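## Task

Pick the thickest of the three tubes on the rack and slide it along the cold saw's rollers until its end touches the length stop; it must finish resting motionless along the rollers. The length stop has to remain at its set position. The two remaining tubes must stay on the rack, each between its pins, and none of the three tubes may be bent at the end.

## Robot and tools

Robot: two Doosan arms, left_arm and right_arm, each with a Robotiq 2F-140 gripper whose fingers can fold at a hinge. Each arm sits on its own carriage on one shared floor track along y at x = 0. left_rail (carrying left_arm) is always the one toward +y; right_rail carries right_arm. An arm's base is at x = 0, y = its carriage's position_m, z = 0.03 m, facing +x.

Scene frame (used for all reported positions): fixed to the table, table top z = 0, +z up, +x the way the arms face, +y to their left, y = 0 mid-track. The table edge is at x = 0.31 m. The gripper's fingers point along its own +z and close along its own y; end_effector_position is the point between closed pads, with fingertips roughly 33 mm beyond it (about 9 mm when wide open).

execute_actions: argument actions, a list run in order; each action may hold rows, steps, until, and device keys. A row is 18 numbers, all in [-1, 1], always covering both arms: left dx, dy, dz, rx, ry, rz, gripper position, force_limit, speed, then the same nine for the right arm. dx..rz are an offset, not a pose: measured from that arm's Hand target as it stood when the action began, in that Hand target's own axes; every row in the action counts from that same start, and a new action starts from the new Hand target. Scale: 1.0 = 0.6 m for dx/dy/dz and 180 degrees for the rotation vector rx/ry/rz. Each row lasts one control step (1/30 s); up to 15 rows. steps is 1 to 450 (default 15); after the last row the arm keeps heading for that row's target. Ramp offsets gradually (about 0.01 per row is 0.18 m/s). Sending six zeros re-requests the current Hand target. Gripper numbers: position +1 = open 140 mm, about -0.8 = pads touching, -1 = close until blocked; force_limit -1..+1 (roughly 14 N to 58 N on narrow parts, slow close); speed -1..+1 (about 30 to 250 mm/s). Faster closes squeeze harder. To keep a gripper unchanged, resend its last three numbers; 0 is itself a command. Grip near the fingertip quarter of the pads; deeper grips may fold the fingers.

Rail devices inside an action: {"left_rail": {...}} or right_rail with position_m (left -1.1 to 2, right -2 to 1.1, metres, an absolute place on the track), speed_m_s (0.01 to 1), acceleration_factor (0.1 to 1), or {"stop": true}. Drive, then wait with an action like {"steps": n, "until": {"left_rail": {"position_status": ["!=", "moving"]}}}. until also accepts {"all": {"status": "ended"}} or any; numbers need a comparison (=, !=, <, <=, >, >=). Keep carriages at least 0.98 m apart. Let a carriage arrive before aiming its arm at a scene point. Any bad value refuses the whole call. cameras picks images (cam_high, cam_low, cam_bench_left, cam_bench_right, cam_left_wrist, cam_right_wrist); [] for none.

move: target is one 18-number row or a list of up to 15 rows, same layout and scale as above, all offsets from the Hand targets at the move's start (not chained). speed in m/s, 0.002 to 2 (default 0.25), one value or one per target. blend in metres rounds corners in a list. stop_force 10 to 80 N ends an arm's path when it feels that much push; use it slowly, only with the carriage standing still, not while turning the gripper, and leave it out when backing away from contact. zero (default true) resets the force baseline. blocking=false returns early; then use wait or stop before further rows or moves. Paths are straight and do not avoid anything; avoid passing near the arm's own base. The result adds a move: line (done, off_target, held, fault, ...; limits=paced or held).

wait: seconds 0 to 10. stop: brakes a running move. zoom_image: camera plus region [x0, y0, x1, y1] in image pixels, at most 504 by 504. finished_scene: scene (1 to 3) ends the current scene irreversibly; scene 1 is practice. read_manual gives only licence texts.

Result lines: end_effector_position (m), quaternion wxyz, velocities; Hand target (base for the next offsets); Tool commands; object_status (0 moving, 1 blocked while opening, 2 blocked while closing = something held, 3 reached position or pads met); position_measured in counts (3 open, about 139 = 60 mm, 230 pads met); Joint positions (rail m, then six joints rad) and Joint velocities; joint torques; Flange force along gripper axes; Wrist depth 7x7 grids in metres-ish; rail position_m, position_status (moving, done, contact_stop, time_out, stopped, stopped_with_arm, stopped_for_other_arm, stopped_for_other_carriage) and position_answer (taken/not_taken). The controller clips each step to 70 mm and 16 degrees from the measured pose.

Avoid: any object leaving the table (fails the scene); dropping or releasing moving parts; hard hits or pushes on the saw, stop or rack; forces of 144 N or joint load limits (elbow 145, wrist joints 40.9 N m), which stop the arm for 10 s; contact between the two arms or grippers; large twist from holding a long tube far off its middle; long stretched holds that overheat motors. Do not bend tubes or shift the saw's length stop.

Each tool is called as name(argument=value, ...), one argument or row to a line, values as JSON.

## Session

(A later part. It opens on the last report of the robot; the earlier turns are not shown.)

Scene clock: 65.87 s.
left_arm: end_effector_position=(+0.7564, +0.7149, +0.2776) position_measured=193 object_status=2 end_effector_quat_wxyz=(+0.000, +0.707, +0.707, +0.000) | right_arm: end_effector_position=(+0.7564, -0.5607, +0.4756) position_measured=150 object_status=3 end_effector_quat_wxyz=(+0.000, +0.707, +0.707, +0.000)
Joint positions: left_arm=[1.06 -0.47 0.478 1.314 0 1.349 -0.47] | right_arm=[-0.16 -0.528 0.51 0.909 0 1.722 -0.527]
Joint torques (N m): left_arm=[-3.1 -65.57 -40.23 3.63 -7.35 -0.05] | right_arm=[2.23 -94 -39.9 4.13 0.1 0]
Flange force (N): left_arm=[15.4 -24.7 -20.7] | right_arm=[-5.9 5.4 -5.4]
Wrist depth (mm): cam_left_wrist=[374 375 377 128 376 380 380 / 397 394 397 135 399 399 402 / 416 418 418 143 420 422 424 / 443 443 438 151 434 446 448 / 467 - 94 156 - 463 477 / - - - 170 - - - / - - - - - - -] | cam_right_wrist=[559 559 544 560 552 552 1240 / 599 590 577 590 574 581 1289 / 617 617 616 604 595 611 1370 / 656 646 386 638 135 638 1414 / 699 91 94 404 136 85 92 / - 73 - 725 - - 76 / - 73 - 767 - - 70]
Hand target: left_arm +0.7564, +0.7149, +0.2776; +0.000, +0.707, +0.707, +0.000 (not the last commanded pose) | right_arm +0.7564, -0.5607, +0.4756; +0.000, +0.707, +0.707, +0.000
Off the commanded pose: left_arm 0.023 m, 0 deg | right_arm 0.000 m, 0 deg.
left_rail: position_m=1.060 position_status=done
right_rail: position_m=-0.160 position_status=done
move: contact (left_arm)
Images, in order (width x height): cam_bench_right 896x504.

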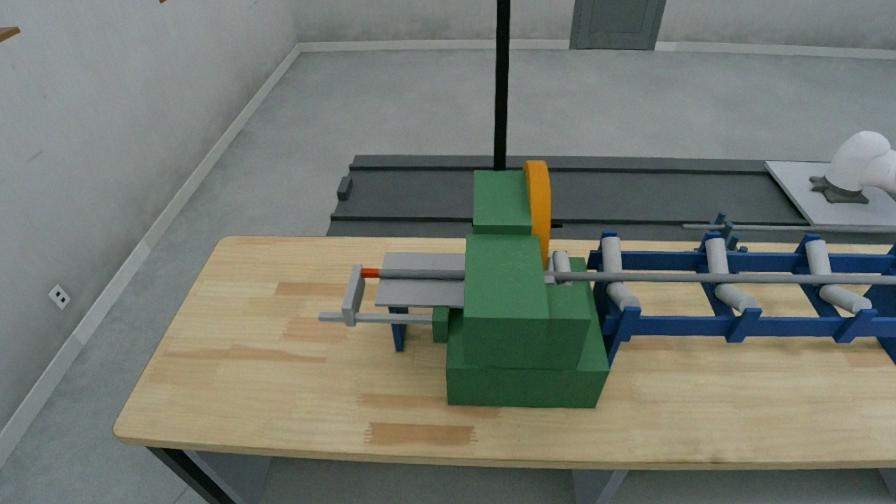

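move(
  target=[0,-0.003,-0.0015,0,0,0,-1,-0.1,-1,0,0,0,0,0,0,-0.17,-1,0],
  speed=0.01,
  cameras=[],
)

execute_actions(
  actions=[
    {"rows":[[0,0,0,0,0,0,-0.17,-0.1,-1,0,0,0,0,0,0,-0.17,-1,0]],"steps":60},
  ],
  cameras=["cam_bench_right"],
)

zoom_image(
  camera="cam_bench_right",
  region=[340, 230, 460, 320],
)

move(
  target=[0,0,-0.25,0,0,0,-0.17,-0.1,-1,0,0,0,0,0,0,-0.17,-1,0],
)

zoom_image(
  camera="cam_bench_right",
  region=[340, 230, 460, 320],
)

Scene clock: 66.90 s.
left_arm: end_effector_position=(+0.7547, +0.7149, +0.2785) position_measured=193 object_status=2 end_effector_quat_wxyz=(+0.000, +0.707, +0.707, +0.000) | right_arm: end_effector_position=(+0.7564, -0.5607, +0.4756) position_measured=150 object_status=3 end_effector_quat_wxyz=(+0.000, +0.707, +0.707, +0.000)
Joint positions: left_arm=[1.06 -0.471 0.475 1.317 0 1.349 -0.471] | right_arm=[-0.16 -0.528 0.51 0.909 0 1.722 -0.527]
Joint torques (N m): left_arm=[-10.16 -81.19 -39.91 0.7 -0.14 0.13] | right_arm=[2.24 -94.18 -39.88 4.16 0.1 -0.02]
Flange force (N): left_arm=[14.5 -2.3 -3.9] | right_arm=[-5.8 5.5 -5.7]
Wrist depth (mm): cam_left_wrist=[376 376 380 128 380 380 382 / 394 397 395 134 403 399 403 / 416 420 419 143 422 423 424 / 444 440 440 151 437 446 453 / 466 - 94 157 - 464 479 / - - - - - - - / - - - 179 - - -] | cam_right_wrist=[553 559 545 550 546 550 1222 / 592 587 577 574 576 584 1270 / 583 614 608 610 604 610 1355 / 656 651 386 633 135 635 1429 / 688 91 94 406 136 85 92 / - 73 - 713 - - 76 / - 73 - 765 - - 70]
Hand target: left_arm +0.7546, +0.7149, +0.2785; +0.000, +0.707, +0.707, +0.000 | right_arm +0.7564, -0.5607, +0.4756; +0.000, +0.707, +0.707, +0.000
Off the commanded pose: left_arm 0.000 m, 0 deg | right_arm 0.000 m, 0 deg.
left_rail: position_m=1.060 position_status=done
right_rail: position_m=-0.160 position_status=done
move: done
No camera images: "cameras" was empty.

Scene clock: 69.10 s.
left_arm: end_effector_position=(+0.7546, +0.7149, +0.2785) position_measured=150 object_status=3 end_effector_quat_wxyz=(+0.000, +0.707, +0.707, +0.000) | right_arm: end_effector_position=(+0.7564, -0.5607, +0.4756) position_measured=150 object_status=3 end_effector_quat_wxyz=(+0.000, +0.707, +0.707, +0.000)
Joint positions: left_arm=[1.06 -0.471 0.475 1.317 0 1.349 -0.471] | right_arm=[-0.16 -0.528 0.51 0.909 0 1.722 -0.527]
Joint torques (N m): left_arm=[-0.35 -84.98 -41.27 4.43 0.41 0.21] | right_arm=[2.64 -94.15 -39.83 4.19 0.06 -0.09]
Flange force (N): left_arm=[2.8 -5.4 0.3] | right_arm=[-6.3 5.6 -5.7]
Wrist depth (mm): cam_left_wrist=[374 377 378 127 380 382 382 / 395 395 397 134 399 403 403 / 412 419 416 142 416 424 426 / 445 437 130 151 143 443 449 / - 91 107 163 - 94 468 / - - - 173 - - - / - - - 185 - - -] | cam_right_wrist=[561 555 545 548 547 548 1217 / 581 584 576 581 576 585 1301 / 617 620 607 608 603 611 1355 / 662 652 386 646 135 636 1422 / 696 91 94 406 136 85 92 / - 73 - 719 - - 76 / - 73 - 776 - - 70]
Hand target: left_arm +0.7546, +0.7149, +0.2785; +0.000, +0.707, +0.707, +0.000 | right_arm +0.7564, -0.5607, +0.4756; +0.000, +0.707, +0.707, +0.000
Off the commanded pose: left_arm 0.000 m, 0 deg | right_arm 0.000 m, 0 deg.
left_rail: position_m=1.060 position_status=done
right_rail: position_m=-0.160 position_status=done
Images, in order (width x height): cam_bench_right 896x504.

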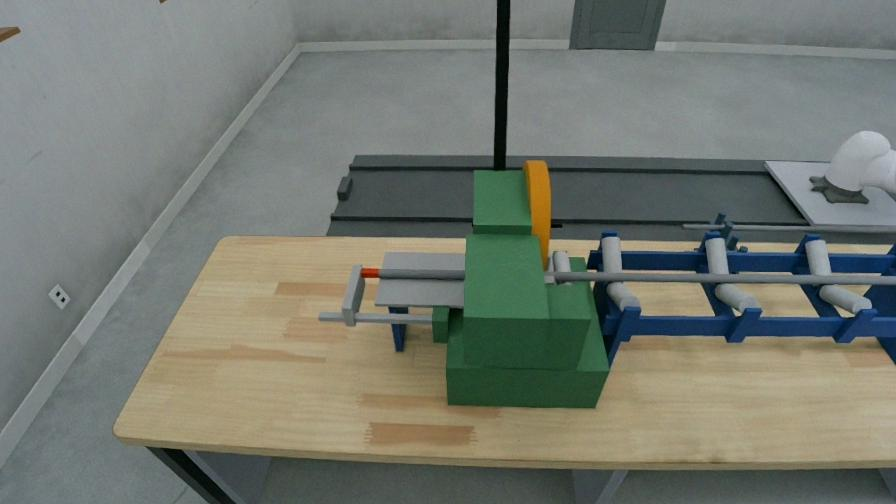

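Scaled by 4.200 from the camera's 896x504 image, which has a finer 1280x720 frame.

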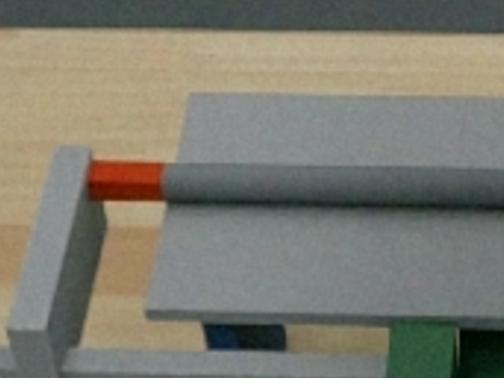

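Scene clock: 70.27 s.
left_arm: end_effector_position=(+0.7546, +0.7149, +0.4285) position_measured=150 object_status=3 end_effector_quat_wxyz=(+0.000, +0.707, +0.707, +0.000) | right_arm: end_effector_position=(+0.7564, -0.5607, +0.4756) position_measured=150 object_status=3 end_effector_quat_wxyz=(+0.000, +0.707, +0.707, +0.000)
Joint positions: left_arm=[1.06 -0.471 0.451 1.083 0 1.607 -0.471] | right_arm=[-0.16 -0.528 0.51 0.909 0 1.722 -0.527]
Joint torques (N m): left_arm=[-0.14 -83.71 -42.57 4.64 0.43 0.18] | right_arm=[2.23 -93.8 -39.8 4.17 0.09 -0.04]
Flange force (N): left_arm=[3.7 -7.0 2.9] | right_arm=[-6.0 5.8 -5.4]
Wrist depth (mm): cam_left_wrist=[517 515 520 513 524 524 1229 / 551 543 549 538 551 550 1337 / 573 573 575 563 575 580 1394 / 610 599 127 616 143 606 1561 / - 91 108 565 - 94 1533 / - - - 412 - - - / - - - 386 - - -] | cam_right_wrist=[557 560 542 545 552 553 1211 / 590 587 577 575 579 581 1282 / 614 614 614 608 603 604 1348 / 659 649 384 635 135 632 1406 / 698 91 94 409 119 85 92 / - 73 - 711 - - 76 / - 73 - 767 - - 70]
Hand target: left_arm +0.7546, +0.7149, +0.4285; +0.000, +0.707, +0.707, +0.000 | right_arm +0.7564, -0.5607, +0.4756; +0.000, +0.707, +0.707, +0.000
Off the commanded pose: left_arm 0.000 m, 0 deg | right_arm 0.000 m, 0 deg.
left_rail: position_m=1.060 position_status=done
right_rail: position_m=-0.160 position_status=done
move: done
camera_calibration:
cam_left_wrist: T_world_to_cam=[[0.999573, 0.0212645, 0.0200603, -0.769883], [0.0129868, -0.937786, 0.34697, 0.514219], [0.0261904, -0.346561, -0.937662, 0.773161], [0, 0, 0, 1]] pos_world=[0.742626, 0.766546, 0.561989]
cam_right_wrist: T_world_to_cam=[[0.999664, -0.025735, 0.00309206, -0.763084], [-0.0252379, -0.939211, 0.342411, -0.66568], [-0.00590787, -0.342374, -0.939545, 0.404129], [0, 0, 0, 1]] pos_world=[0.748415, -0.506489, 0.609993]

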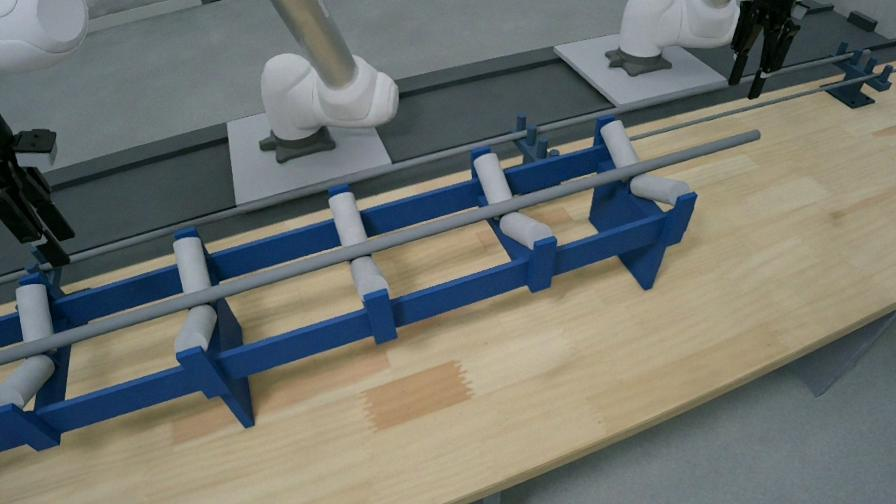

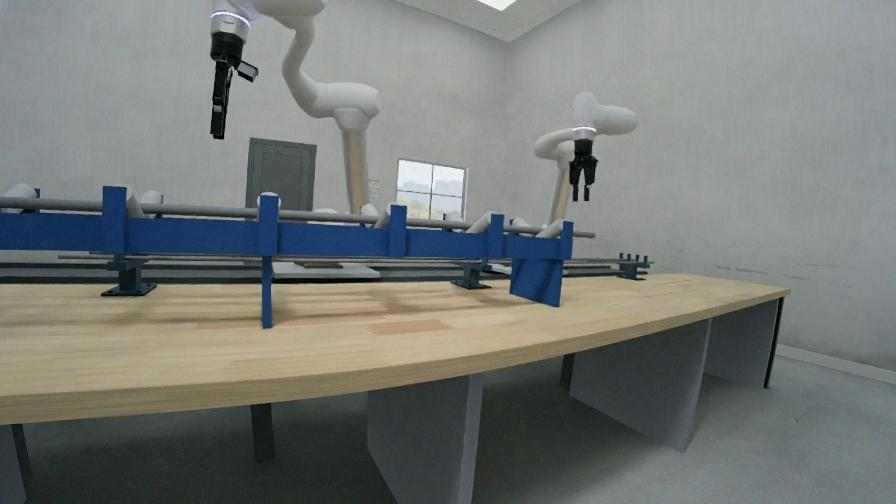

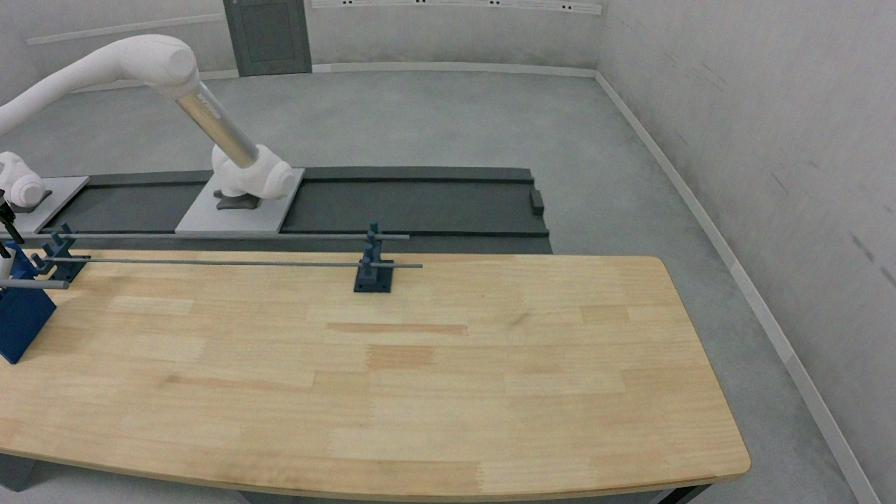

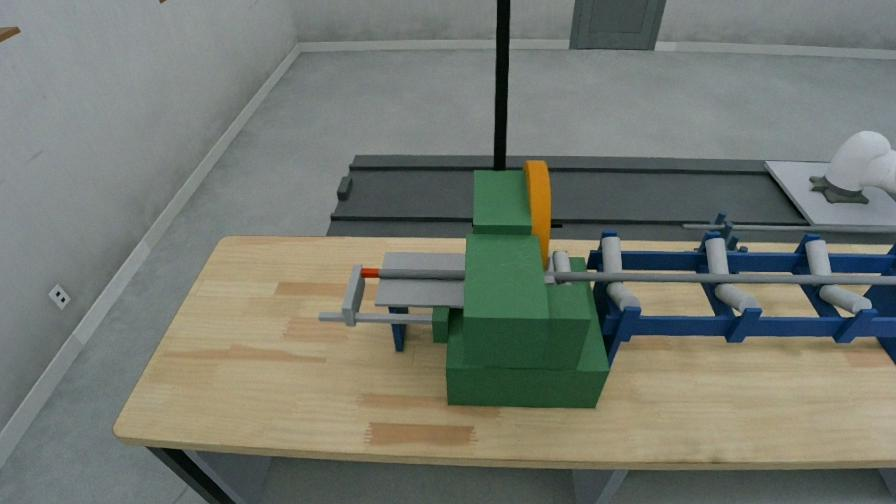

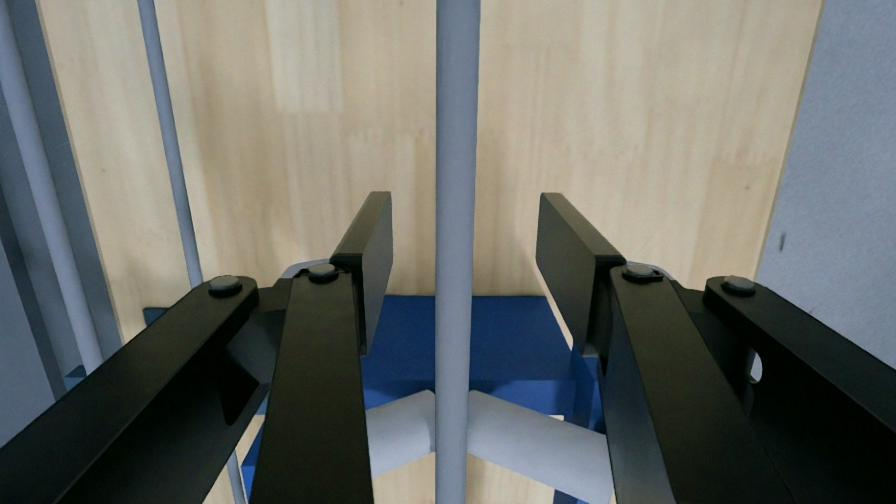

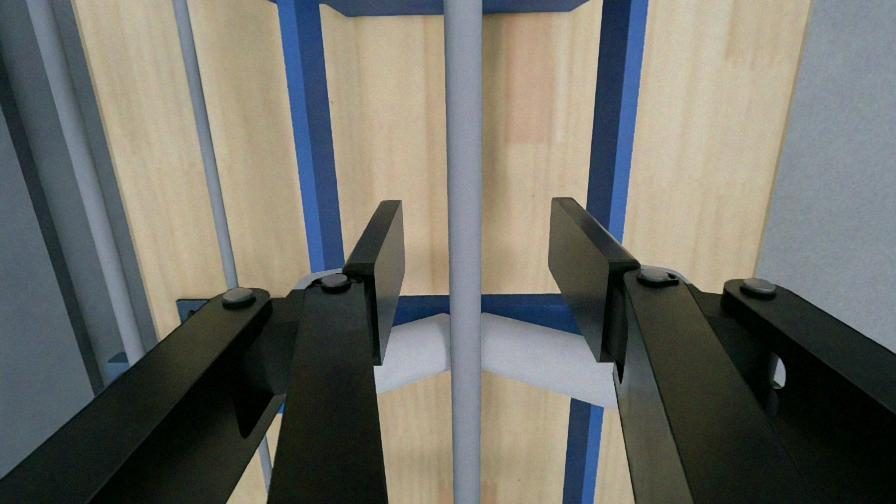

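Scaled by 4.200 from the camera's 896x504 image, which has a finer 1280x720 frame.

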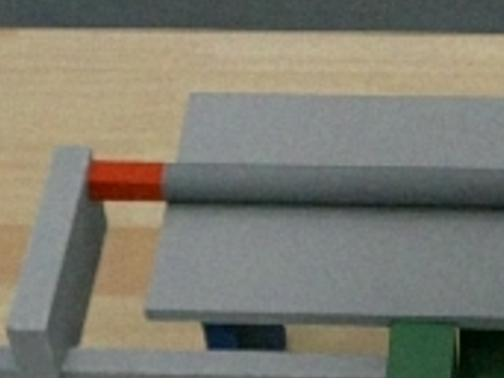

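finished_scene(
  scene=1,
)

The scene is finished: the task was done.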